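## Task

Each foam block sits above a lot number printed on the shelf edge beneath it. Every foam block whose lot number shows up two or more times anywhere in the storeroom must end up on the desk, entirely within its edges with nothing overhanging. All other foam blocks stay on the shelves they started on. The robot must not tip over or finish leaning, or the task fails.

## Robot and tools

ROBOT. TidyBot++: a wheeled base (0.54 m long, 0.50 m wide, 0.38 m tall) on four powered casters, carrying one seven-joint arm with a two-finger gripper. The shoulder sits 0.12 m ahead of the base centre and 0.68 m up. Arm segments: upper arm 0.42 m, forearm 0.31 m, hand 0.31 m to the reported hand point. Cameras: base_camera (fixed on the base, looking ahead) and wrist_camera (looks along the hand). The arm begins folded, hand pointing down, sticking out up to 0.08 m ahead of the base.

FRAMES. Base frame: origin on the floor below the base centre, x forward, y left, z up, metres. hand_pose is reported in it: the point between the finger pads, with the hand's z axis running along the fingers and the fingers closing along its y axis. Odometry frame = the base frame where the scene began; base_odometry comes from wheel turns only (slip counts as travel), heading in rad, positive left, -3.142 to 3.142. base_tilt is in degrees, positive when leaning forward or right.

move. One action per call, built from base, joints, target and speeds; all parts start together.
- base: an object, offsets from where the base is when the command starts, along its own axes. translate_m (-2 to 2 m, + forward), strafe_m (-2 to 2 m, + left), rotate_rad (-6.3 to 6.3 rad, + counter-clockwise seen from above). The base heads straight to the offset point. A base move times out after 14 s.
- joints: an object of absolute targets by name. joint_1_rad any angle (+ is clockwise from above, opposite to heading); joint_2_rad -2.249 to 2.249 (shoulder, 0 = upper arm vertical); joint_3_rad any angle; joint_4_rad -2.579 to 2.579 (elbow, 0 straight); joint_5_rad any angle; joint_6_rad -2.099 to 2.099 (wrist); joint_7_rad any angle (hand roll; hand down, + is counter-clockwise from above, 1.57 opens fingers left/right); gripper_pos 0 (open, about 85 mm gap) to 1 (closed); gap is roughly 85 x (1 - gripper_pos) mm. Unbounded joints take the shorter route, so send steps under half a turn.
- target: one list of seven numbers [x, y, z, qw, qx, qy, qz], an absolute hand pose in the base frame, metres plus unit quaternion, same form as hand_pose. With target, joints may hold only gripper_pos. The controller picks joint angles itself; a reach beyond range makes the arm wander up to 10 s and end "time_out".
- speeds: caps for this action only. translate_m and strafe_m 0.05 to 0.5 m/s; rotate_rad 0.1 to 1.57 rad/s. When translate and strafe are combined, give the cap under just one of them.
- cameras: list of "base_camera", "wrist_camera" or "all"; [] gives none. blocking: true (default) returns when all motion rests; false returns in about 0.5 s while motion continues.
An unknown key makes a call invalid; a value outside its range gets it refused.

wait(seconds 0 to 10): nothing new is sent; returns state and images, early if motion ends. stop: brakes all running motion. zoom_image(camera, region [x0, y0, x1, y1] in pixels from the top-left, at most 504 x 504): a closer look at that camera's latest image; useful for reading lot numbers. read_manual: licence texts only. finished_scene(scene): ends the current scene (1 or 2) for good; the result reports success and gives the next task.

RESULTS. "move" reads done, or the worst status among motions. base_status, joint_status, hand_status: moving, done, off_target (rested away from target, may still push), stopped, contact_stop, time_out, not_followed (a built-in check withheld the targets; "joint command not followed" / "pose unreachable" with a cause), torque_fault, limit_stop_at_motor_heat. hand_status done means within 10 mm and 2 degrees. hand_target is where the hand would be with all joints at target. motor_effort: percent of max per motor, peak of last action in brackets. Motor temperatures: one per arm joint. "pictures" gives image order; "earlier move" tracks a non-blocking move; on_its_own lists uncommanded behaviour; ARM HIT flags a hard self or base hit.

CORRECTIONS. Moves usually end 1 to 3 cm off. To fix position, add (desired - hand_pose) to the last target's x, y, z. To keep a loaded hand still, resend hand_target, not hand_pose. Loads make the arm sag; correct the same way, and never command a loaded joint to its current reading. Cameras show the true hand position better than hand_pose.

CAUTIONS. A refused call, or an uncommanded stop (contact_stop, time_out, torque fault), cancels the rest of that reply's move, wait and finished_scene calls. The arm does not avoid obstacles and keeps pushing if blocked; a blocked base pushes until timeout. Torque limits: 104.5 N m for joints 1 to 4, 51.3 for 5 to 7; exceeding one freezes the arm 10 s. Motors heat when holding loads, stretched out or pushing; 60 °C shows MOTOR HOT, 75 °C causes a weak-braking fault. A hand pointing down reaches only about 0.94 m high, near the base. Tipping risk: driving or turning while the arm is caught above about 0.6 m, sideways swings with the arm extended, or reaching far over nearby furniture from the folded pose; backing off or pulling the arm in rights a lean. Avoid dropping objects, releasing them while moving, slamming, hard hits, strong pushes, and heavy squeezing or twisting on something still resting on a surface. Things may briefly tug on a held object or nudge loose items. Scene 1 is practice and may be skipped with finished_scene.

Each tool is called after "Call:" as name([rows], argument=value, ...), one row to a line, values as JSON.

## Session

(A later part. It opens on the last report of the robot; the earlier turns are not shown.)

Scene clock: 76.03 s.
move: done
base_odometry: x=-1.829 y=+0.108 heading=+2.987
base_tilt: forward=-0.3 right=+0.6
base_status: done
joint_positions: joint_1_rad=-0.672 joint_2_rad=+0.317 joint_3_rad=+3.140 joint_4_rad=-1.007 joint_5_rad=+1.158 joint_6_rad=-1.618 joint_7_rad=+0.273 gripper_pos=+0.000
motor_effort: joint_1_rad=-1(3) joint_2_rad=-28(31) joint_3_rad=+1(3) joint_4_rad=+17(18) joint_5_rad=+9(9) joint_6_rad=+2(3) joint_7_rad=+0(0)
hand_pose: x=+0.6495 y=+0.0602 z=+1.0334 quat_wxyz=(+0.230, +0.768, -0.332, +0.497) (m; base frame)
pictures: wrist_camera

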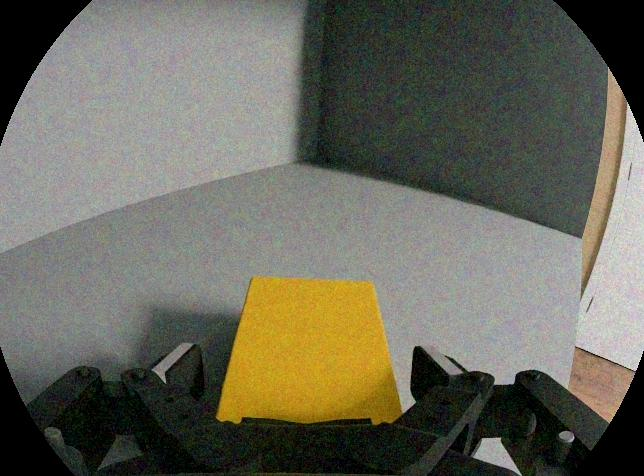

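Call:
move(joints={"gripper_pos": 0.6}, cameras=[])

Call:
move(joints={"joint_2_rad": 0.22}, cameras=["wrist_camera"])

Scene clock: 77.17 s.
move: off_target
base_odometry: x=-1.829 y=+0.108 heading=+2.987
base_tilt: forward=-0.3 right=+0.6
joint_positions: joint_1_rad=-0.672 joint_2_rad=+0.317 joint_3_rad=+3.140 joint_4_rad=-1.007 joint_5_rad=+1.160 joint_6_rad=-1.618 joint_7_rad=+0.273 gripper_pos=+0.391
joint_status: gripper_pos off_target (ended at +0.391, target +0.600)
motor_effort: joint_1_rad=+0(1) joint_2_rad=-28(28) joint_3_rad=+2(2) joint_4_rad=+17(17) joint_5_rad=+9(9) joint_6_rad=+3(3) joint_7_rad=+0(1)
hand_pose: x=+0.6495 y=+0.0599 z=+1.0341 quat_wxyz=(+0.230, +0.768, -0.332, +0.498) (m; base frame)
pictures: none

Scene clock: 78.20 s.
move: done
base_odometry: x=-1.829 y=+0.108 heading=+2.987
base_tilt: forward=-0.3 right=+0.6
joint_positions: joint_1_rad=-0.672 joint_2_rad=+0.209 joint_3_rad=+3.140 joint_4_rad=-1.003 joint_5_rad=+1.161 joint_6_rad=-1.619 joint_7_rad=+0.273 gripper_pos=+0.391
joint_status: all done
motor_effort: joint_1_rad=-1(1) joint_2_rad=-23(30) joint_3_rad=+1(2) joint_4_rad=+16(18) joint_5_rad=+9(10) joint_6_rad=+3(4) joint_7_rad=+0(0)
hand_pose: x=+0.6177 y=+0.0344 z=+1.0821 quat_wxyz=(+0.189, +0.752, -0.359, +0.519) (m; base frame)
pictures: wrist_camera

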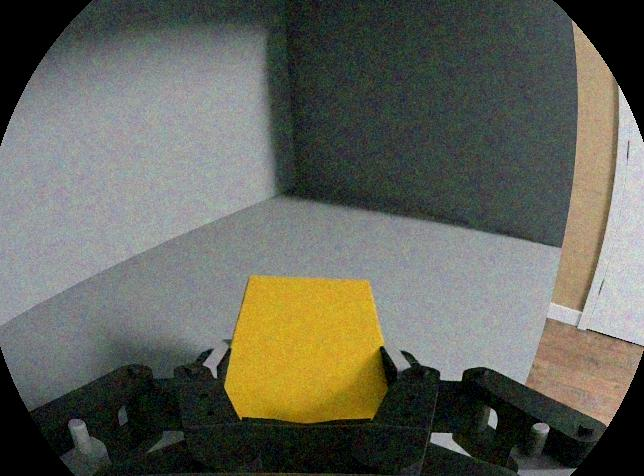

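Call:
move(base={"translate_m": -0.33, "strafe_m": -0.10}, cameras=[])

Call:
move(base={"translate_m": -1.043, "strafe_m": -0.30, "rotate_rad": -1.548}, joints={"joint_1_rad": 0.015, "joint_2_rad": -0.092, "joint_3_rad": 3.14, "joint_4_rad": -2.245, "joint_5_rad": -0.07, "joint_6_rad": 0.21, "joint_7_rad": 1.61}, cameras=["wrist_camera"])

Scene clock: 81.93 s.
move: done
base_odometry: x=-1.487 y=+0.156 heading=+2.987
base_tilt: forward=-0.3 right=+0.6
base_status: done
joint_positions: joint_1_rad=-0.672 joint_2_rad=+0.205 joint_3_rad=+3.140 joint_4_rad=-1.003 joint_5_rad=+1.162 joint_6_rad=-1.621 joint_7_rad=+0.273 gripper_pos=+0.391
motor_effort: joint_1_rad=+0(2) joint_2_rad=-23(29) joint_3_rad=+1(2) joint_4_rad=+17(18) joint_5_rad=+9(9) joint_6_rad=+4(4) joint_7_rad=+0(1)
hand_pose: x=+0.6157 y=+0.0328 z=+1.0838 quat_wxyz=(+0.188, +0.751, -0.361, +0.519) (m; base frame)
pictures: none

Scene clock: 85.83 s.
move: done
base_odometry: x=-0.410 y=+0.292 heading=+1.438
base_tilt: forward=-0.3 right=+0.6
base_status: done
joint_positions: joint_1_rad=+0.001 joint_2_rad=-0.084 joint_3_rad=+3.140 joint_4_rad=-2.216 joint_5_rad=-0.001 joint_6_rad=+0.153 joint_7_rad=+1.567 gripper_pos=+0.391
joint_status: all done
motor_effort: joint_1_rad=+0(4) joint_2_rad=-16(30) joint_3_rad=+0(4) joint_4_rad=+20(22) joint_5_rad=+1(10) joint_6_rad=+8(9) joint_7_rad=+0(1)
hand_pose: x=+0.6356 y=+0.0014 z=+0.8100 quat_wxyz=(-0.001, +0.836, -0.002, +0.549) (m; base frame)
pictures: wrist_camera

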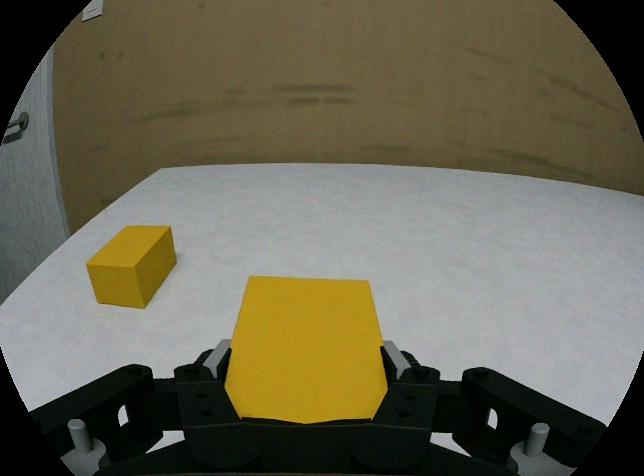

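Call:
move(base={"translate_m": 0.2}, joints={"joint_2_rad": -0.02, "joint_4_rad": -2.28, "joint_6_rad": 0.26}, cameras=[])

Call:
move(joints={"joint_2_rad": 0.01, "joint_4_rad": -2.315, "joint_6_rad": 0.32}, cameras=[])

Call:
move(joints={"joint_2_rad": 0.03, "joint_4_rad": -2.335, "joint_6_rad": 0.355}, cameras=["wrist_camera"])

Scene clock: 88.17 s.
move: done
base_odometry: x=-0.384 y=+0.490 heading=+1.437
base_tilt: forward=-0.3 right=+0.6
base_status: done
joint_positions: joint_1_rad=+0.001 joint_2_rad=-0.033 joint_3_rad=+3.140 joint_4_rad=-2.257 joint_5_rad=-0.001 joint_6_rad=+0.208 joint_7_rad=+1.567 gripper_pos=+0.391
joint_status: all done
motor_effort: joint_1_rad=+0(1) joint_2_rad=-18(19) joint_3_rad=+0(1) joint_4_rad=+18(21) joint_5_rad=+1(1) joint_6_rad=+8(10) joint_7_rad=+0(1)
hand_pose: x=+0.6356 y=+0.0013 z=+0.7773 quat_wxyz=(-0.001, +0.846, -0.002, +0.534) (m; base frame)
pictures: none

Scene clock: 88.97 s.
move: done
base_odometry: x=-0.384 y=+0.490 heading=+1.437
base_tilt: forward=-0.3 right=+0.6
joint_positions: joint_1_rad=+0.001 joint_2_rad=-0.009 joint_3_rad=+3.140 joint_4_rad=-2.291 joint_5_rad=-0.001 joint_6_rad=+0.272 joint_7_rad=+1.568 gripper_pos=+0.391
joint_status: all done
motor_effort: joint_1_rad=+0(1) joint_2_rad=-16(18) joint_3_rad=+0(0) joint_4_rad=+18(19) joint_5_rad=+1(1) joint_6_rad=+8(10) joint_7_rad=+0(1)
hand_pose: x=+0.6350 y=+0.0013 z=+0.7650 quat_wxyz=(-0.001, +0.844, -0.002, +0.536) (m; base frame)
pictures: none

Scene clock: 89.53 s.
move: done
base_odometry: x=-0.384 y=+0.490 heading=+1.438
base_tilt: forward=-0.3 right=+0.6
joint_positions: joint_1_rad=+0.001 joint_2_rad=-0.001 joint_3_rad=+3.140 joint_4_rad=-2.307 joint_5_rad=-0.001 joint_6_rad=+0.312 joint_7_rad=+1.568 gripper_pos=+0.391
joint_status: all done
motor_effort: joint_1_rad=+0(1) joint_2_rad=-15(17) joint_3_rad=+0(1) joint_4_rad=+18(19) joint_5_rad=+1(1) joint_6_rad=+8(8) joint_7_rad=+0(1)
hand_pose: x=+0.6355 y=+0.0013 z=+0.7641 quat_wxyz=(-0.001, +0.840, -0.002, +0.543) (m; base frame)
pictures: wrist_camera

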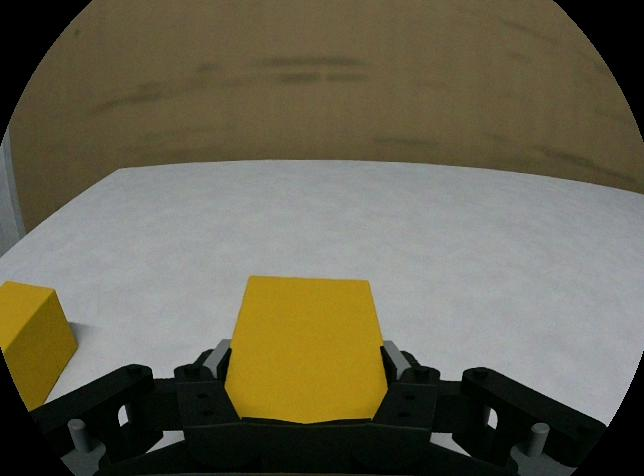

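Call:
move(joints={"joint_2_rad": 0.02, "joint_4_rad": -2.325, "joint_6_rad": 0.355, "gripper_pos": 0.25}, cameras=[])

Call:
move(joints={"gripper_pos": 0.0}, cameras=[])

Call:
move(base={"translate_m": -0.25}, cameras=["wrist_camera", "base_camera"])

Scene clock: 90.53 s.
move: done
base_odometry: x=-0.384 y=+0.490 heading=+1.438
base_tilt: forward=-0.3 right=+0.6
joint_positions: joint_1_rad=+0.001 joint_2_rad=+0.003 joint_3_rad=+3.140 joint_4_rad=-2.307 joint_5_rad=-0.001 joint_6_rad=+0.312 joint_7_rad=+1.568 gripper_pos=+0.250
joint_status: all done
motor_effort: joint_1_rad=-1(1) joint_2_rad=-17(18) joint_3_rad=+0(1) joint_4_rad=+18(18) joint_5_rad=+1(1) joint_6_rad=+8(9) joint_7_rad=+0(1)
hand_pose: x=+0.6359 y=+0.0013 z=+0.7616 quat_wxyz=(-0.001, +0.841, -0.002, +0.541) (m; base frame)
pictures: none

Scene clock: 91.20 s.
move: done
base_odometry: x=-0.384 y=+0.490 heading=+1.438
base_tilt: forward=-0.3 right=+0.6
joint_positions: joint_1_rad=+0.001 joint_2_rad=+0.003 joint_3_rad=+3.140 joint_4_rad=-2.307 joint_5_rad=-0.001 joint_6_rad=+0.312 joint_7_rad=+1.568 gripper_pos=+0.000
joint_status: all done
motor_effort: joint_1_rad=-1(1) joint_2_rad=-17(18) joint_3_rad=+0(0) joint_4_rad=+18(18) joint_5_rad=+1(1) joint_6_rad=+8(9) joint_7_rad=+0(1)
hand_pose: x=+0.6359 y=+0.0013 z=+0.7616 quat_wxyz=(-0.001, +0.841, -0.002, +0.541) (m; base frame)
pictures: none

Scene clock: 93.07 s.
move: done
base_odometry: x=-0.417 y=+0.242 heading=+1.437
base_tilt: forward=-0.3 right=+0.6
base_status: done
joint_positions: joint_1_rad=+0.002 joint_2_rad=+0.008 joint_3_rad=+3.140 joint_4_rad=-2.309 joint_5_rad=-0.002 joint_6_rad=+0.312 joint_7_rad=+1.568 gripper_pos=+0.000
motor_effort: joint_1_rad=+0(2) joint_2_rad=-17(19) joint_3_rad=+0(2) joint_4_rad=+17(19) joint_5_rad=+1(1) joint_6_rad=+8(9) joint_7_rad=+0(1)
hand_pose: x=+0.6358 y=+0.0009 z=+0.7584 quat_wxyz=(-0.001, +0.843, -0.002, +0.538) (m; base frame)
pictures: base_camera, wrist_camera

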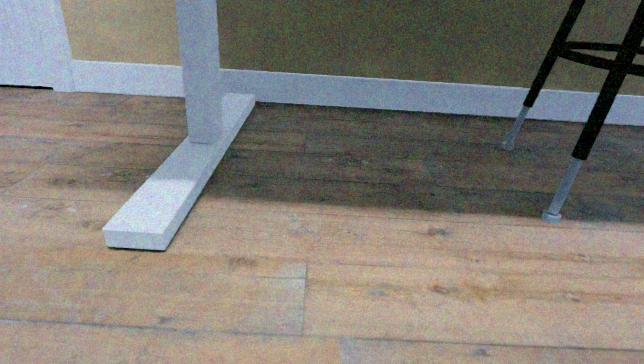

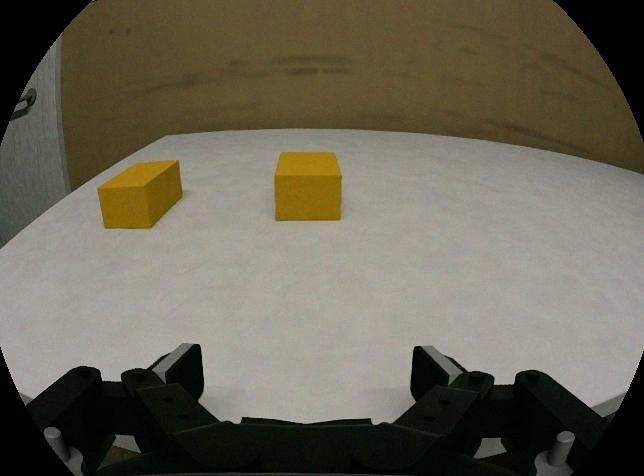

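Call:
move(base={"translate_m": -0.292, "strafe_m": -1.893, "rotate_rad": 1.613}, joints={"joint_1_rad": -1.585, "joint_2_rad": -1.02, "joint_3_rad": 3.14, "joint_4_rad": -2.55, "joint_5_rad": 0, "joint_6_rad": -0.4, "joint_7_rad": 1.57}, cameras=["wrist_camera", "base_camera"])

Scene clock: 100.07 s.
move: done
base_odometry: x=+1.420 y=-0.300 heading=+3.051
base_tilt: forward=-0.4 right=+0.6
base_status: done
joint_positions: joint_1_rad=-1.569 joint_2_rad=-1.002 joint_3_rad=+3.140 joint_4_rad=-2.518 joint_5_rad=-0.002 joint_6_rad=-0.352 joint_7_rad=+1.568 gripper_pos=+0.000
joint_status: all done
motor_effort: joint_1_rad=+0(4) joint_2_rad=+9(19) joint_3_rad=+1(3) joint_4_rad=+23(23) joint_5_rad=+1(2) joint_6_rad=+9(10) joint_7_rad=+0(1)
hand_pose: x=+0.1175 y=+0.2570 z=+0.8345 quat_wxyz=(-0.421, +0.570, +0.567, +0.420) (m; base frame)
pictures: base_camera, wrist_camera

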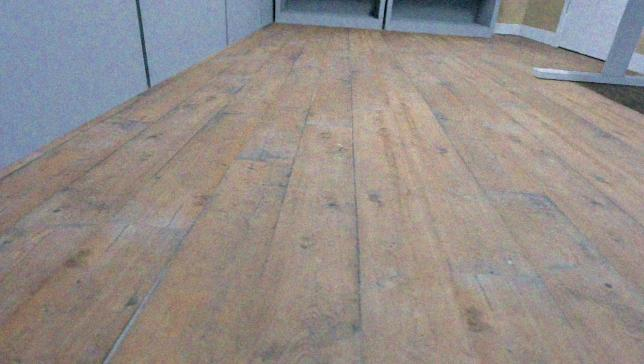

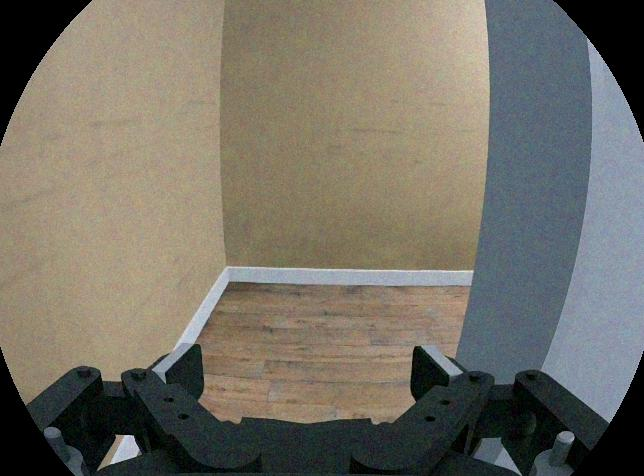

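Call:
move(base={"translate_m": 0.03, "strafe_m": 1.6, "rotate_rad": -1.571}, joints={"joint_1_rad": 0.015, "joint_2_rad": -1.0, "joint_3_rad": 3.14, "joint_4_rad": -2.55, "joint_5_rad": 0, "joint_6_rad": -0.5, "joint_7_rad": 1.57}, cameras=["wrist_camera", "base_camera"])

Scene clock: 106.90 s.
move: done
base_odometry: x=+1.245 y=-1.891 heading=+1.479
base_tilt: forward=-0.4 right=+0.6
base_status: done
joint_positions: joint_1_rad=-0.003 joint_2_rad=-1.003 joint_3_rad=+3.140 joint_4_rad=-2.519 joint_5_rad=-0.002 joint_6_rad=-0.453 joint_7_rad=+1.568 gripper_pos=+0.000
joint_status: all done
motor_effort: joint_1_rad=+0(2) joint_2_rad=+9(11) joint_3_rad=+1(2) joint_4_rad=+23(24) joint_5_rad=+1(2) joint_6_rad=+8(10) joint_7_rad=+0(1)
hand_pose: x=+0.3651 y=+0.0028 z=+0.8046 quat_wxyz=(-0.002, +0.833, +0.000, +0.553) (m; base frame)
pictures: base_camera, wrist_camera

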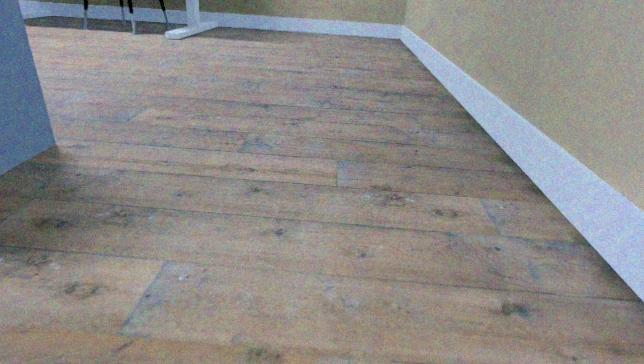

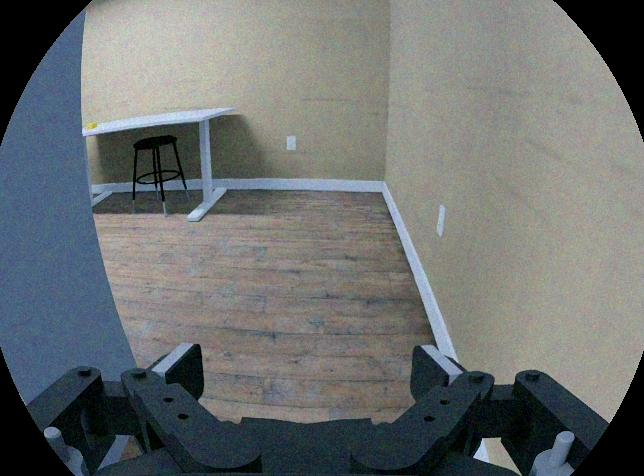

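Call:
move(base={"strafe_m": 1.0}, cameras=["wrist_camera", "base_camera"])

Scene clock: 110.77 s.
move: done
base_odometry: x=+0.249 y=-1.799 heading=+1.479
base_tilt: forward=-0.4 right=+0.6
base_status: done
joint_positions: joint_1_rad=+0.000 joint_2_rad=-1.003 joint_3_rad=+3.140 joint_4_rad=-2.519 joint_5_rad=-0.002 joint_6_rad=-0.453 joint_7_rad=+1.568 gripper_pos=+0.000
motor_effort: joint_1_rad=-1(1) joint_2_rad=+9(10) joint_3_rad=+1(2) joint_4_rad=+22(23) joint_5_rad=+1(1) joint_6_rad=+8(9) joint_7_rad=+0(1)
hand_pose: x=+0.3651 y=+0.0021 z=+0.8044 quat_wxyz=(-0.002, +0.833, -0.001, +0.553) (m; base frame)
pictures: base_camera, wrist_camera

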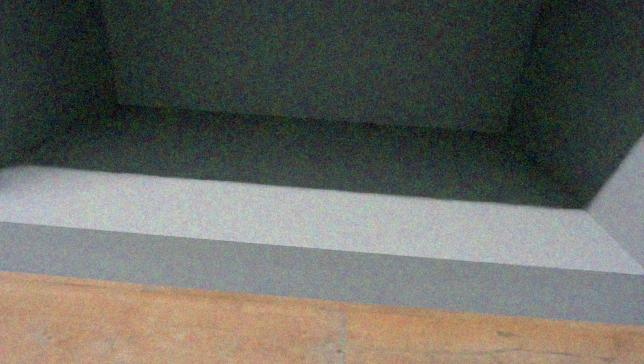

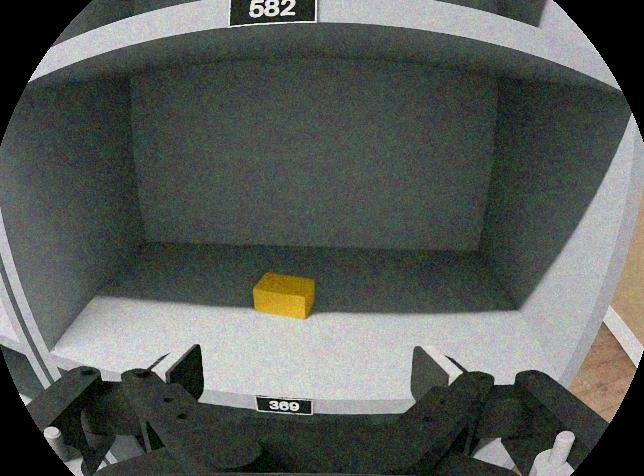

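Call:
move(base={"strafe_m": 1.0}, cameras=["wrist_camera", "base_camera"])

Scene clock: 114.43 s.
move: done
base_odometry: x=-0.746 y=-1.708 heading=+1.480
base_tilt: forward=-0.4 right=+0.6
base_status: done
joint_positions: joint_1_rad=+0.000 joint_2_rad=-1.003 joint_3_rad=+3.140 joint_4_rad=-2.519 joint_5_rad=-0.002 joint_6_rad=-0.453 joint_7_rad=+1.568 gripper_pos=+0.000
motor_effort: joint_1_rad=+0(1) joint_2_rad=+9(10) joint_3_rad=+1(2) joint_4_rad=+22(24) joint_5_rad=+1(1) joint_6_rad=+8(9) joint_7_rad=+0(1)
hand_pose: x=+0.3651 y=+0.0019 z=+0.8044 quat_wxyz=(-0.001, +0.833, -0.001, +0.553) (m; base frame)
pictures: base_camera, wrist_camera

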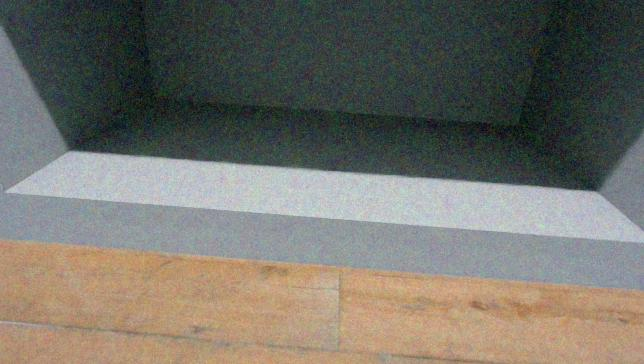

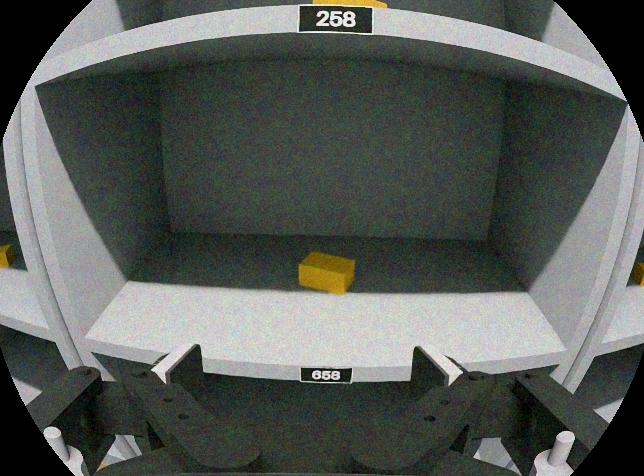

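Call:
zoom_image(camera="wrist_camera", region=[286, 350, 366, 400])

Call:
zoom_image(camera="wrist_camera", region=[286, 0, 386, 40])

Call:
move(base={"strafe_m": 0.95}, cameras=["wrist_camera", "base_camera"])

Scaled by 6.300.

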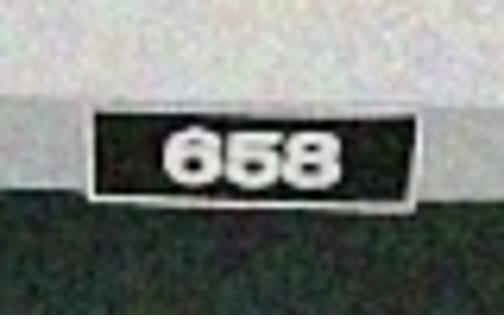

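Scaled by 5.040.

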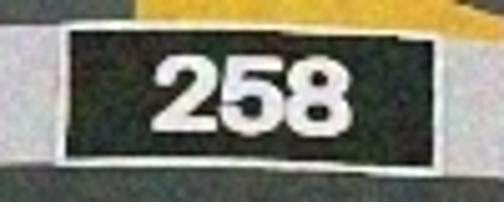

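Scene clock: 117.87 s.
move: done
base_odometry: x=-1.693 y=-1.622 heading=+1.480
base_tilt: forward=-0.4 right=+0.6
base_status: done
joint_positions: joint_1_rad=+0.001 joint_2_rad=-1.003 joint_3_rad=+3.140 joint_4_rad=-2.519 joint_5_rad=-0.002 joint_6_rad=-0.453 joint_7_rad=+1.568 gripper_pos=+0.000
motor_effort: joint_1_rad=+0(1) joint_2_rad=+9(10) joint_3_rad=+1(2) joint_4_rad=+22(23) joint_5_rad=+1(1) joint_6_rad=+8(9) joint_7_rad=+0(1)
hand_pose: x=+0.3651 y=+0.0017 z=+0.8043 quat_wxyz=(-0.001, +0.833, -0.001, +0.553) (m; base frame)
pictures: base_camera, wrist_camera

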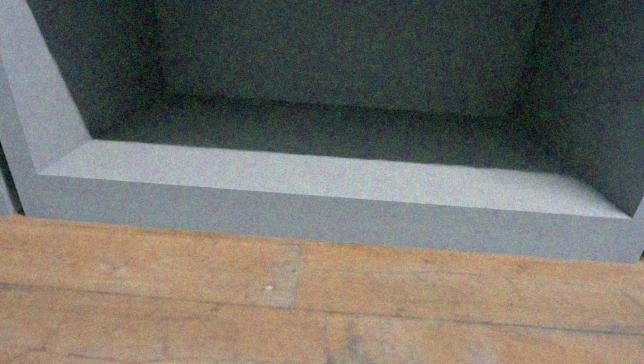

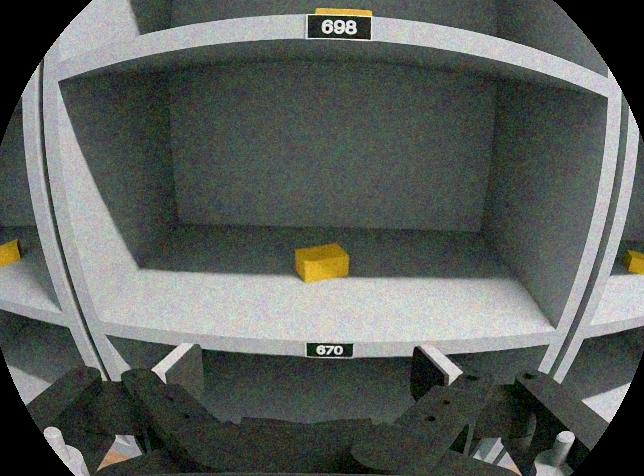

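Call:
zoom_image(camera="wrist_camera", region=[290, 325, 370, 375])

Call:
zoom_image(camera="wrist_camera", region=[290, 0, 390, 50])

Call:
move(base={"strafe_m": 0.95, "translate_m": 0.06}, cameras=["wrist_camera", "base_camera"])

Scaled by 6.300.

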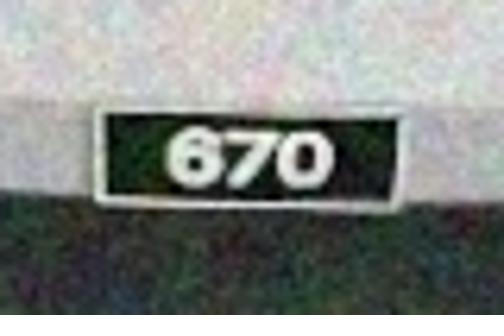

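Scaled by 5.040.

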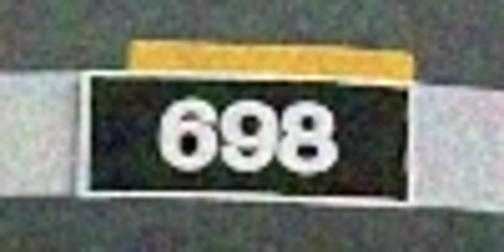

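Scene clock: 121.40 s.
move: done
base_odometry: x=-2.633 y=-1.476 heading=+1.480
base_tilt: forward=-0.3 right=+0.6
base_status: done
joint_positions: joint_1_rad=+0.001 joint_2_rad=-1.003 joint_3_rad=+3.140 joint_4_rad=-2.519 joint_5_rad=-0.002 joint_6_rad=-0.453 joint_7_rad=+1.568 gripper_pos=+0.000
motor_effort: joint_1_rad=+0(1) joint_2_rad=+9(10) joint_3_rad=+1(2) joint_4_rad=+22(23) joint_5_rad=+1(1) joint_6_rad=+8(9) joint_7_rad=+0(1)
hand_pose: x=+0.3651 y=+0.0016 z=+0.8043 quat_wxyz=(-0.001, +0.833, -0.002, +0.553) (m; base frame)
pictures: base_camera, wrist_camera

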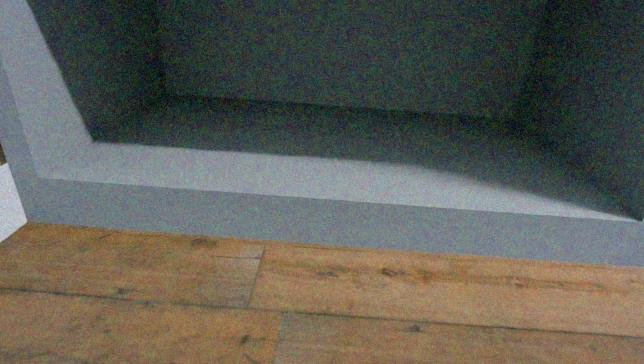

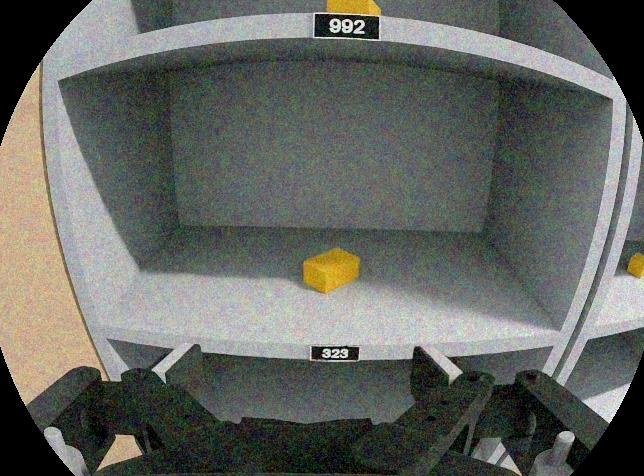

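Call:
zoom_image(camera="wrist_camera", region=[296, 0, 396, 50])

Call:
zoom_image(camera="wrist_camera", region=[296, 328, 376, 378])

Scaled by 5.040.

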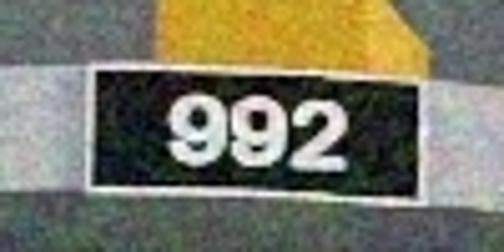

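Scaled by 6.300.

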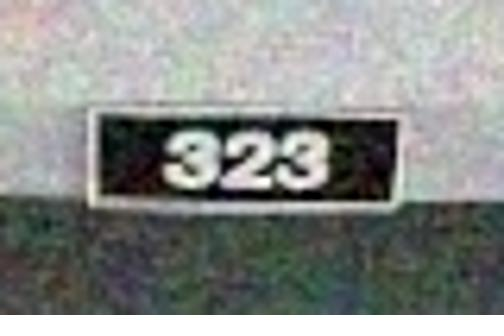

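Call:
move(base={"translate_m": -0.115, "strafe_m": -0.967, "rotate_rad": -0.06}, joints={"joint_1_rad": -0.015, "joint_2_rad": -0.10, "joint_3_rad": 3.14, "joint_4_rad": -1.41, "joint_5_rad": 0.03, "joint_6_rad": -0.737, "joint_7_rad": 1.53}, cameras=["wrist_camera", "base_camera"])

Call:
zoom_image(camera="wrist_camera", region=[262, 170, 422, 310])

Scene clock: 129.70 s.
move: time_out
base_odometry: x=-1.683 y=-1.677 heading=+1.422
base_tilt: forward=-0.3 right=+0.6
base_status: translate_m time_out (by the wheels' count: -0.114 of -0.115); strafe_m time_out (by the wheels' count: -0.964 of -0.967); rotate_rad time_out (by the wheels' count: -0.058 of -0.060)
joint_positions: joint_1_rad=-0.004 joint_2_rad=-0.119 joint_3_rad=+3.144 joint_4_rad=-1.424 joint_5_rad=-0.002 joint_6_rad=-0.689 joint_7_rad=+1.568 gripper_pos=+0.000
joint_status: all done
motor_effort: joint_1_rad=+0(3) joint_2_rad=-16(18) joint_3_rad=+1(5) joint_4_rad=+21(24) joint_5_rad=+1(2) joint_6_rad=+8(9) joint_7_rad=+0(1)
hand_pose: x=+0.6561 y=+0.0029 z=+1.0541 quat_wxyz=(-0.003, +0.840, -0.001, +0.543) (m; base frame)
pictures: base_camera, wrist_camera

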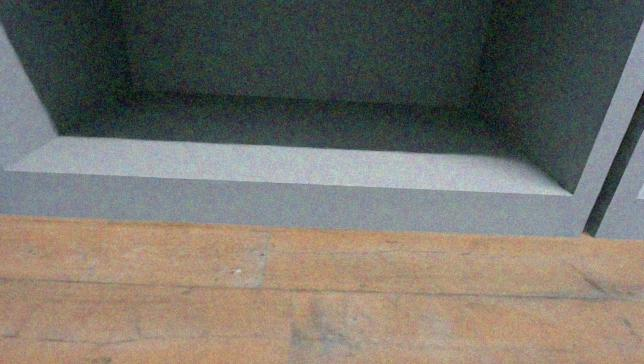

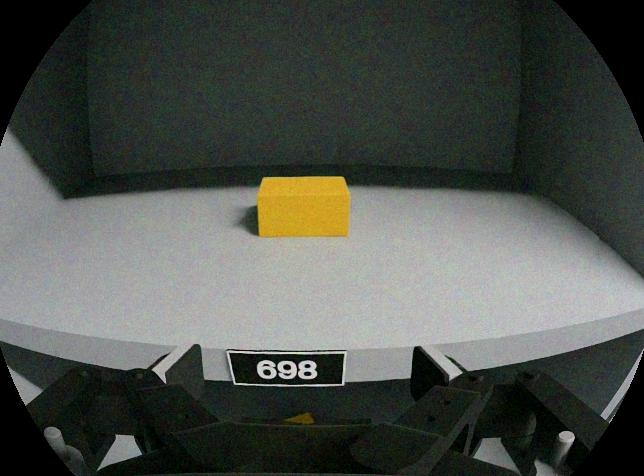

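Scaled by 3.150.

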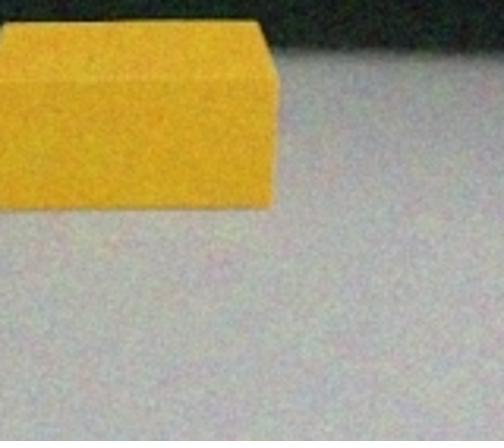

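Call:
move(base={"translate_m": 0.15, "strafe_m": -0.035}, joints={"gripper_pos": 0.95, "joint_2_rad": -0.07}, cameras=["wrist_camera"])

Scene clock: 136.50 s.
move: done
base_odometry: x=-1.626 y=-1.534 heading=+1.422
base_tilt: forward=-0.3 right=+0.6
base_status: done
joint_positions: joint_1_rad=-0.004 joint_2_rad=-0.078 joint_3_rad=+3.144 joint_4_rad=-1.420 joint_5_rad=-0.002 joint_6_rad=-0.691 joint_7_rad=+1.568 gripper_pos=+0.950
joint_status: all done
motor_effort: joint_1_rad=-1(1) joint_2_rad=-18(21) joint_3_rad=+0(1) joint_4_rad=+22(23) joint_5_rad=+1(1) joint_6_rad=+9(9) joint_7_rad=+0(1)
hand_pose: x=+0.6711 y=+0.0029 z=+1.0331 quat_wxyz=(-0.002, +0.851, -0.001, +0.526) (m; base frame)
pictures: wrist_camera

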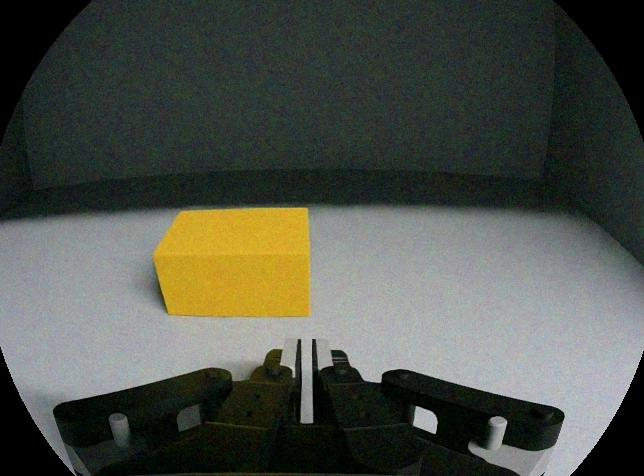

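Call:
move(base={"translate_m": 0.085, "strafe_m": 0.007}, speeds={"translate_m": 0.1}, joints={"joint_2_rad": -0.115}, cameras=["wrist_camera"])

Scene clock: 138.53 s.
move: done
base_odometry: x=-1.620 y=-1.448 heading=+1.422
base_tilt: forward=-0.3 right=+0.6
base_status: done
joint_positions: joint_1_rad=-0.004 joint_2_rad=-0.115 joint_3_rad=+3.144 joint_4_rad=-1.419 joint_5_rad=-0.002 joint_6_rad=-0.693 joint_7_rad=+1.568 gripper_pos=+0.950
joint_status: all done
motor_effort: joint_1_rad=+0(2) joint_2_rad=-16(20) joint_3_rad=+0(1) joint_4_rad=+22(23) joint_5_rad=+1(1) joint_6_rad=+8(9) joint_7_rad=+0(1)
hand_pose: x=+0.6574 y=+0.0029 z=+1.0544 quat_wxyz=(-0.003, +0.840, -0.001, +0.542) (m; base frame)
pictures: wrist_camera

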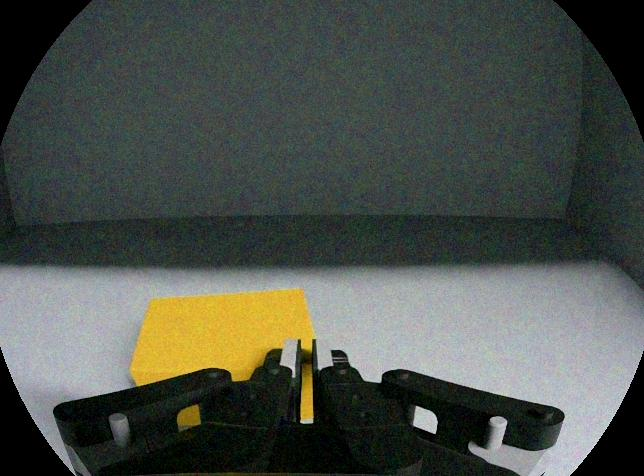

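Call:
move(base={"translate_m": -0.02}, joints={"joint_2_rad": -0.077}, cameras=["wrist_camera"])

Scene clock: 139.80 s.
move: done
base_odometry: x=-1.623 y=-1.468 heading=+1.421
base_tilt: forward=-0.3 right=+0.6
base_status: done
joint_positions: joint_1_rad=-0.004 joint_2_rad=-0.096 joint_3_rad=+3.144 joint_4_rad=-1.418 joint_5_rad=-0.002 joint_6_rad=-0.695 joint_7_rad=+1.568 gripper_pos=+0.950
joint_status: all done
motor_effort: joint_1_rad=-1(1) joint_2_rad=-17(19) joint_3_rad=+1(1) joint_4_rad=+22(22) joint_5_rad=+1(1) joint_6_rad=+8(9) joint_7_rad=+0(1)
hand_pose: x=+0.6643 y=+0.0029 z=+1.0435 quat_wxyz=(-0.003, +0.846, -0.001, +0.533) (m; base frame)
pictures: wrist_camera

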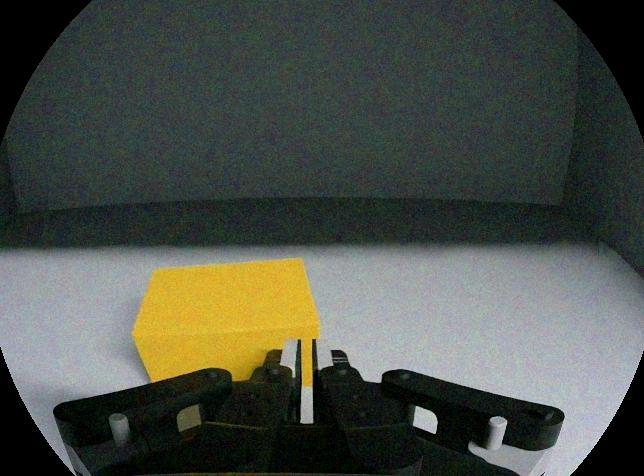

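Call:
move(base={"translate_m": 0.062}, speeds={"translate_m": 0.1}, cameras=["wrist_camera"])

Scene clock: 141.33 s.
move: done
base_odometry: x=-1.614 y=-1.407 heading=+1.422
base_tilt: forward=-0.3 right=+0.6
base_status: done
joint_positions: joint_1_rad=-0.004 joint_2_rad=-0.088 joint_3_rad=+3.144 joint_4_rad=-1.418 joint_5_rad=-0.002 joint_6_rad=-0.695 joint_7_rad=+1.568 gripper_pos=+0.950
motor_effort: joint_1_rad=-1(2) joint_2_rad=-18(20) joint_3_rad=+0(2) joint_4_rad=+21(23) joint_5_rad=+1(1) joint_6_rad=+8(9) joint_7_rad=+0(1)
hand_pose: x=+0.6671 y=+0.0030 z=+1.0390 quat_wxyz=(-0.003, +0.848, -0.001, +0.529) (m; base frame)
pictures: wrist_camera

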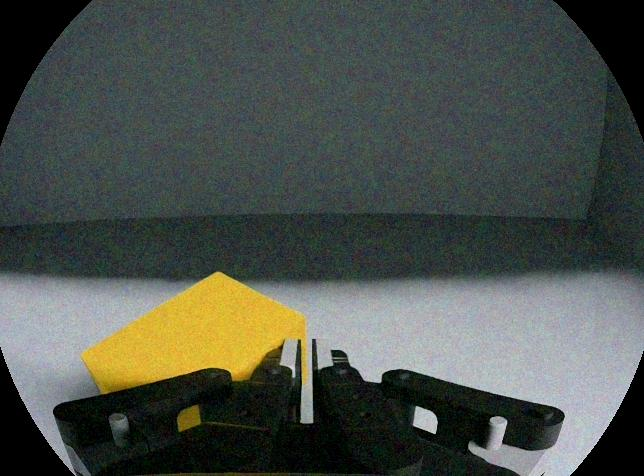

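Call:
move(base={"translate_m": -0.13, "strafe_m": 0.115}, joints={"joint_2_rad": -0.262, "joint_5_rad": 1.152, "joint_7_rad": 0.292}, cameras=[])

Call:
move(joints={"joint_1_rad": -0.626, "joint_2_rad": 0.148, "joint_4_rad": -1.2085, "joint_6_rad": -1.418, "gripper_pos": 0}, cameras=["wrist_camera"])

Call:
zoom_image(camera="wrist_camera", region=[222, 150, 422, 350])

Scene clock: 145.77 s.
move: done
base_odometry: x=-1.747 y=-1.518 heading=+1.422
base_tilt: forward=-0.3 right=+0.6
base_status: done
joint_positions: joint_1_rad=-0.008 joint_2_rad=-0.265 joint_3_rad=+3.141 joint_4_rad=-1.415 joint_5_rad=+1.086 joint_6_rad=-0.695 joint_7_rad=+0.336 gripper_pos=+0.950
joint_status: all done
motor_effort: joint_1_rad=-1(2) joint_2_rad=-10(22) joint_3_rad=+0(2) joint_4_rad=+20(23) joint_5_rad=+5(6) joint_6_rad=+5(8) joint_7_rad=+0(1)
hand_pose: x=+0.5533 y=-0.1716 z=+1.2288 quat_wxyz=(+0.108, +0.625, -0.298, +0.713) (m; base frame)
pictures: none

Scene clock: 147.97 s.
move: done
base_odometry: x=-1.747 y=-1.518 heading=+1.422
base_tilt: forward=-0.3 right=+0.6
joint_positions: joint_1_rad=-0.610 joint_2_rad=+0.128 joint_3_rad=+3.141 joint_4_rad=-1.225 joint_5_rad=+1.090 joint_6_rad=-1.365 joint_7_rad=+0.335 gripper_pos=+0.000
joint_status: all done
motor_effort: joint_1_rad=-1(2) joint_2_rad=-22(25) joint_3_rad=+1(2) joint_4_rad=+19(20) joint_5_rad=+8(9) joint_6_rad=+3(6) joint_7_rad=+0(1)
hand_pose: x=+0.6447 y=+0.0398 z=+1.0426 quat_wxyz=(+0.169, +0.795, -0.260, +0.522) (m; base frame)
pictures: wrist_camera

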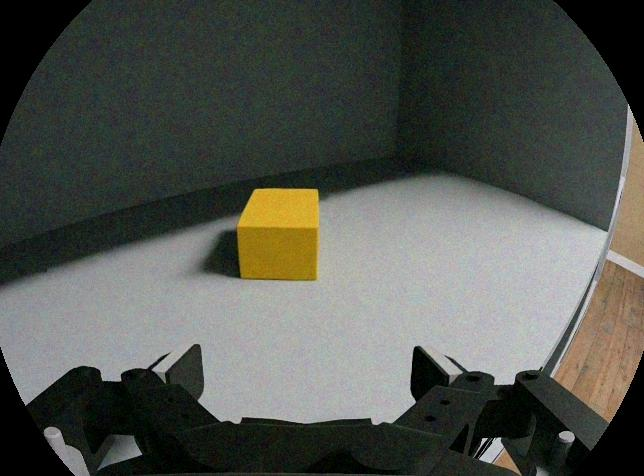

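Scaled by 2.520.

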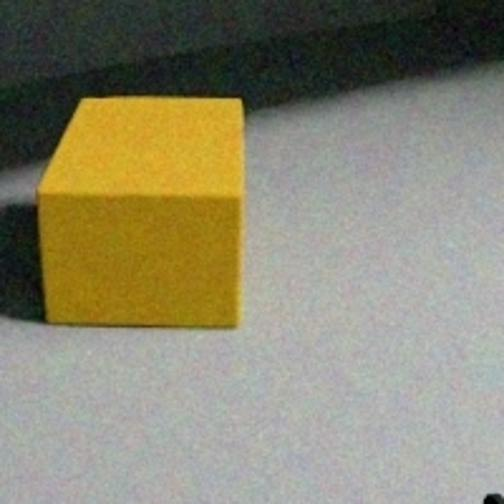

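Call:
move(base={"translate_m": 0.0724, "strafe_m": -0.028}, speeds={"translate_m": 0.2}, cameras=["wrist_camera"])

Scene clock: 149.63 s.
move: done
base_odometry: x=-1.709 y=-1.451 heading=+1.422
base_tilt: forward=-0.3 right=+0.6
base_status: done
joint_positions: joint_1_rad=-0.614 joint_2_rad=+0.134 joint_3_rad=+3.141 joint_4_rad=-1.223 joint_5_rad=+1.093 joint_6_rad=-1.370 joint_7_rad=+0.335 gripper_pos=+0.000
motor_effort: joint_1_rad=-1(2) joint_2_rad=-23(25) joint_3_rad=+1(3) joint_4_rad=+18(19) joint_5_rad=+8(9) joint_6_rad=+3(3) joint_7_rad=+0(1)
hand_pose: x=+0.6456 y=+0.0417 z=+1.0411 quat_wxyz=(+0.172, +0.795, -0.259, +0.521) (m; base frame)
pictures: wrist_camera

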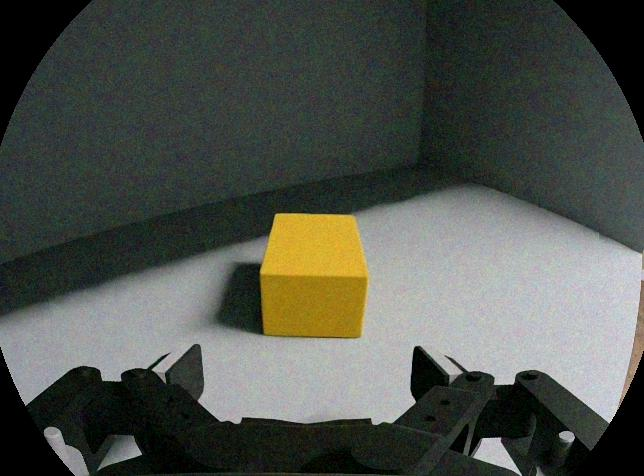

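Call:
move(base={"translate_m": 0.0865, "strafe_m": -0.068}, speeds={"translate_m": 0.15}, cameras=["wrist_camera"])

Scene clock: 151.27 s.
move: done
base_odometry: x=-1.629 y=-1.375 heading=+1.423
base_tilt: forward=-0.3 right=+0.6
base_status: done
joint_positions: joint_1_rad=-0.619 joint_2_rad=+0.134 joint_3_rad=+3.141 joint_4_rad=-1.223 joint_5_rad=+1.093 joint_6_rad=-1.370 joint_7_rad=+0.335 gripper_pos=+0.000
motor_effort: joint_1_rad=-1(3) joint_2_rad=-22(24) joint_3_rad=+1(3) joint_4_rad=+18(19) joint_5_rad=+8(9) joint_6_rad=+3(3) joint_7_rad=+0(1)
hand_pose: x=+0.6453 y=+0.0444 z=+1.0412 quat_wxyz=(+0.171, +0.796, -0.257, +0.521) (m; base frame)
pictures: wrist_camera

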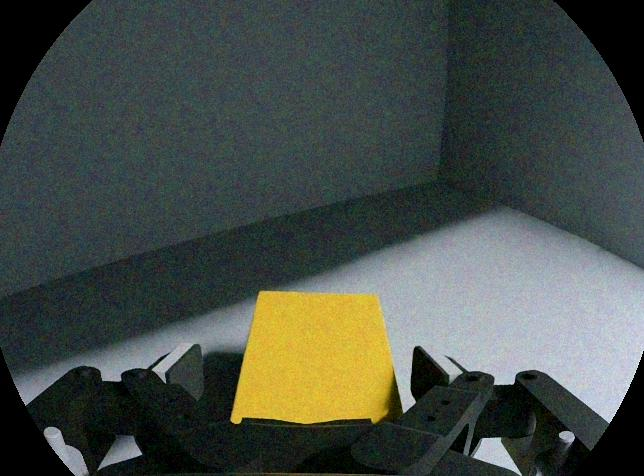

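Call:
move(joints={"gripper_pos": 0.6}, cameras=[])

Call:
move(joints={"joint_2_rad": 0.03}, cameras=["wrist_camera"])

Scene clock: 152.30 s.
move: off_target
base_odometry: x=-1.629 y=-1.375 heading=+1.423
base_tilt: forward=-0.3 right=+0.6
joint_positions: joint_1_rad=-0.619 joint_2_rad=+0.134 joint_3_rad=+3.141 joint_4_rad=-1.221 joint_5_rad=+1.094 joint_6_rad=-1.370 joint_7_rad=+0.335 gripper_pos=+0.408
joint_status: gripper_pos off_target (ended at +0.408, target +0.600)
motor_effort: joint_1_rad=+0(1) joint_2_rad=-22(24) joint_3_rad=+1(1) joint_4_rad=+18(19) joint_5_rad=+9(9) joint_6_rad=+3(4) joint_7_rad=+0(1)
hand_pose: x=+0.6454 y=+0.0442 z=+1.0420 quat_wxyz=(+0.171, +0.795, -0.257, +0.522) (m; base frame)
pictures: none

Scene clock: 153.33 s.
move: done
base_odometry: x=-1.629 y=-1.375 heading=+1.423
base_tilt: forward=-0.3 right=+0.6
joint_positions: joint_1_rad=-0.619 joint_2_rad=+0.022 joint_3_rad=+3.141 joint_4_rad=-1.218 joint_5_rad=+1.096 joint_6_rad=-1.373 joint_7_rad=+0.335 gripper_pos=+0.408
joint_status: all done
motor_effort: joint_1_rad=+0(1) joint_2_rad=-19(25) joint_3_rad=+0(1) joint_4_rad=+18(20) joint_5_rad=+8(9) joint_6_rad=+4(4) joint_7_rad=+0(1)
hand_pose: x=+0.6096 y=+0.0183 z=+1.0923 quat_wxyz=(+0.133, +0.775, -0.283, +0.550) (m; base frame)
pictures: wrist_camera

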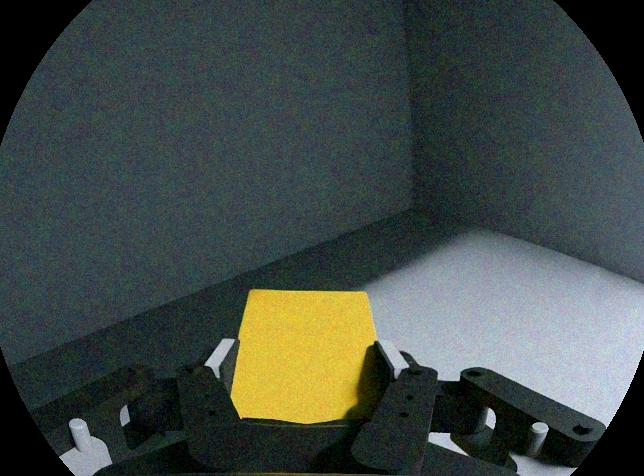

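Call:
move(base={"translate_m": -0.25}, cameras=[])

Call:
move(base={"translate_m": 0.03, "strafe_m": -1.99}, joints={"joint_1_rad": 0.015, "joint_2_rad": -0.72, "joint_3_rad": 3.14, "joint_4_rad": -2.46, "joint_5_rad": -0.05, "joint_6_rad": -0.22, "joint_7_rad": 1.61}, cameras=["wrist_camera", "base_camera"])

Scene clock: 157.07 s.
move: done
base_odometry: x=-1.666 y=-1.622 heading=+1.423
base_tilt: forward=-0.4 right=+0.6
base_status: done
joint_positions: joint_1_rad=-0.620 joint_2_rad=+0.019 joint_3_rad=+3.141 joint_4_rad=-1.218 joint_5_rad=+1.096 joint_6_rad=-1.374 joint_7_rad=+0.335 gripper_pos=+0.408
motor_effort: joint_1_rad=+0(1) joint_2_rad=-18(23) joint_3_rad=+0(1) joint_4_rad=+18(20) joint_5_rad=+8(9) joint_6_rad=+3(5) joint_7_rad=+0(1)
hand_pose: x=+0.6085 y=+0.0174 z=+1.0933 quat_wxyz=(+0.132, +0.774, -0.284, +0.550) (m; base frame)
pictures: none

Scene clock: 162.37 s.
move: done
base_odometry: x=+0.307 y=-1.886 heading=+1.423
base_tilt: forward=-0.3 right=+0.6
base_status: done
joint_positions: joint_1_rad=-0.004 joint_2_rad=-0.703 joint_3_rad=+3.141 joint_4_rad=-2.430 joint_5_rad=+0.019 joint_6_rad=-0.277 joint_7_rad=+1.567 gripper_pos=+0.408
joint_status: all done
motor_effort: joint_1_rad=-1(3) joint_2_rad=+2(21) joint_3_rad=+1(3) joint_4_rad=+22(24) joint_5_rad=+1(10) joint_6_rad=+8(10) joint_7_rad=+0(2)
hand_pose: x=+0.4401 y=+0.0014 z=+0.8231 quat_wxyz=(+0.005, +0.843, +0.007, +0.539) (m; base frame)
pictures: base_camera, wrist_camera

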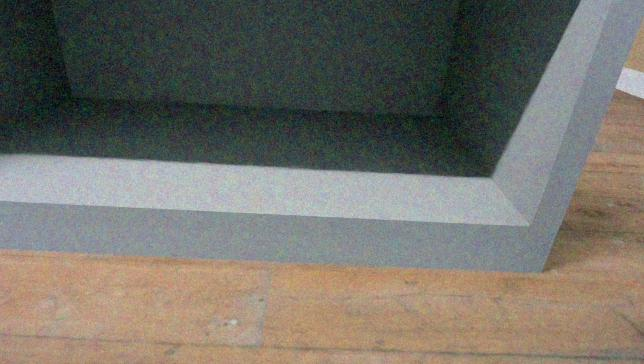

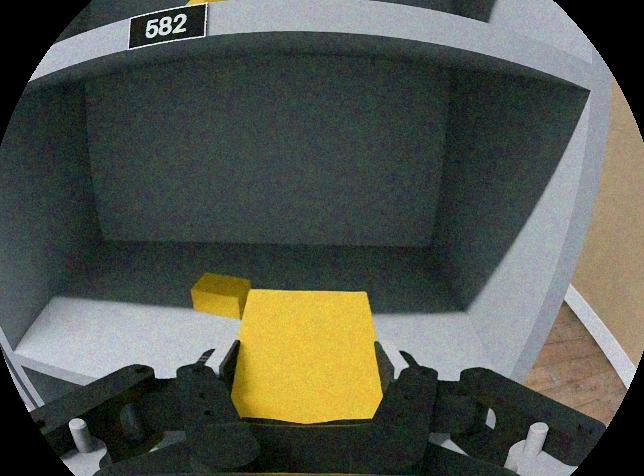

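Call:
move(base={"strafe_m": -0.85, "rotate_rad": 0.035}, cameras=["wrist_camera", "base_camera"])

Scene clock: 165.90 s.
move: done
base_odometry: x=+1.148 y=-2.011 heading=+1.459
base_tilt: forward=-0.3 right=+0.6
base_status: done
joint_positions: joint_1_rad=-0.001 joint_2_rad=-0.703 joint_3_rad=+3.141 joint_4_rad=-2.430 joint_5_rad=+0.018 joint_6_rad=-0.276 joint_7_rad=+1.567 gripper_pos=+0.408
motor_effort: joint_1_rad=+0(1) joint_2_rad=+2(4) joint_3_rad=+1(3) joint_4_rad=+22(23) joint_5_rad=+1(1) joint_6_rad=+9(9) joint_7_rad=+0(1)
hand_pose: x=+0.4400 y=+0.0005 z=+0.8235 quat_wxyz=(+0.005, +0.842, +0.005, +0.539) (m; base frame)
pictures: base_camera, wrist_camera

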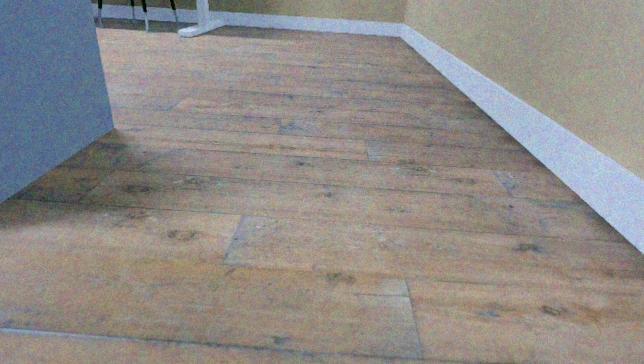

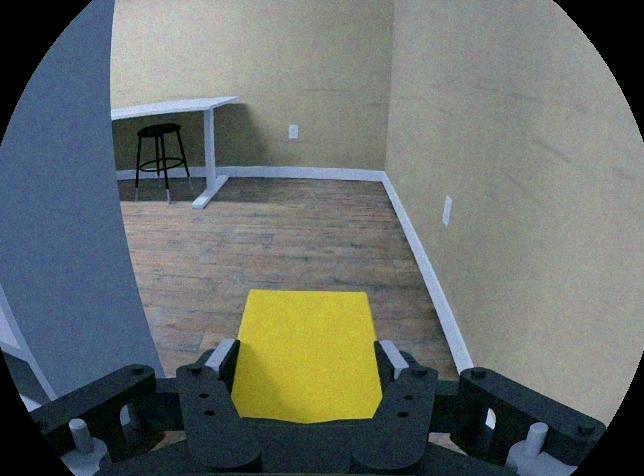

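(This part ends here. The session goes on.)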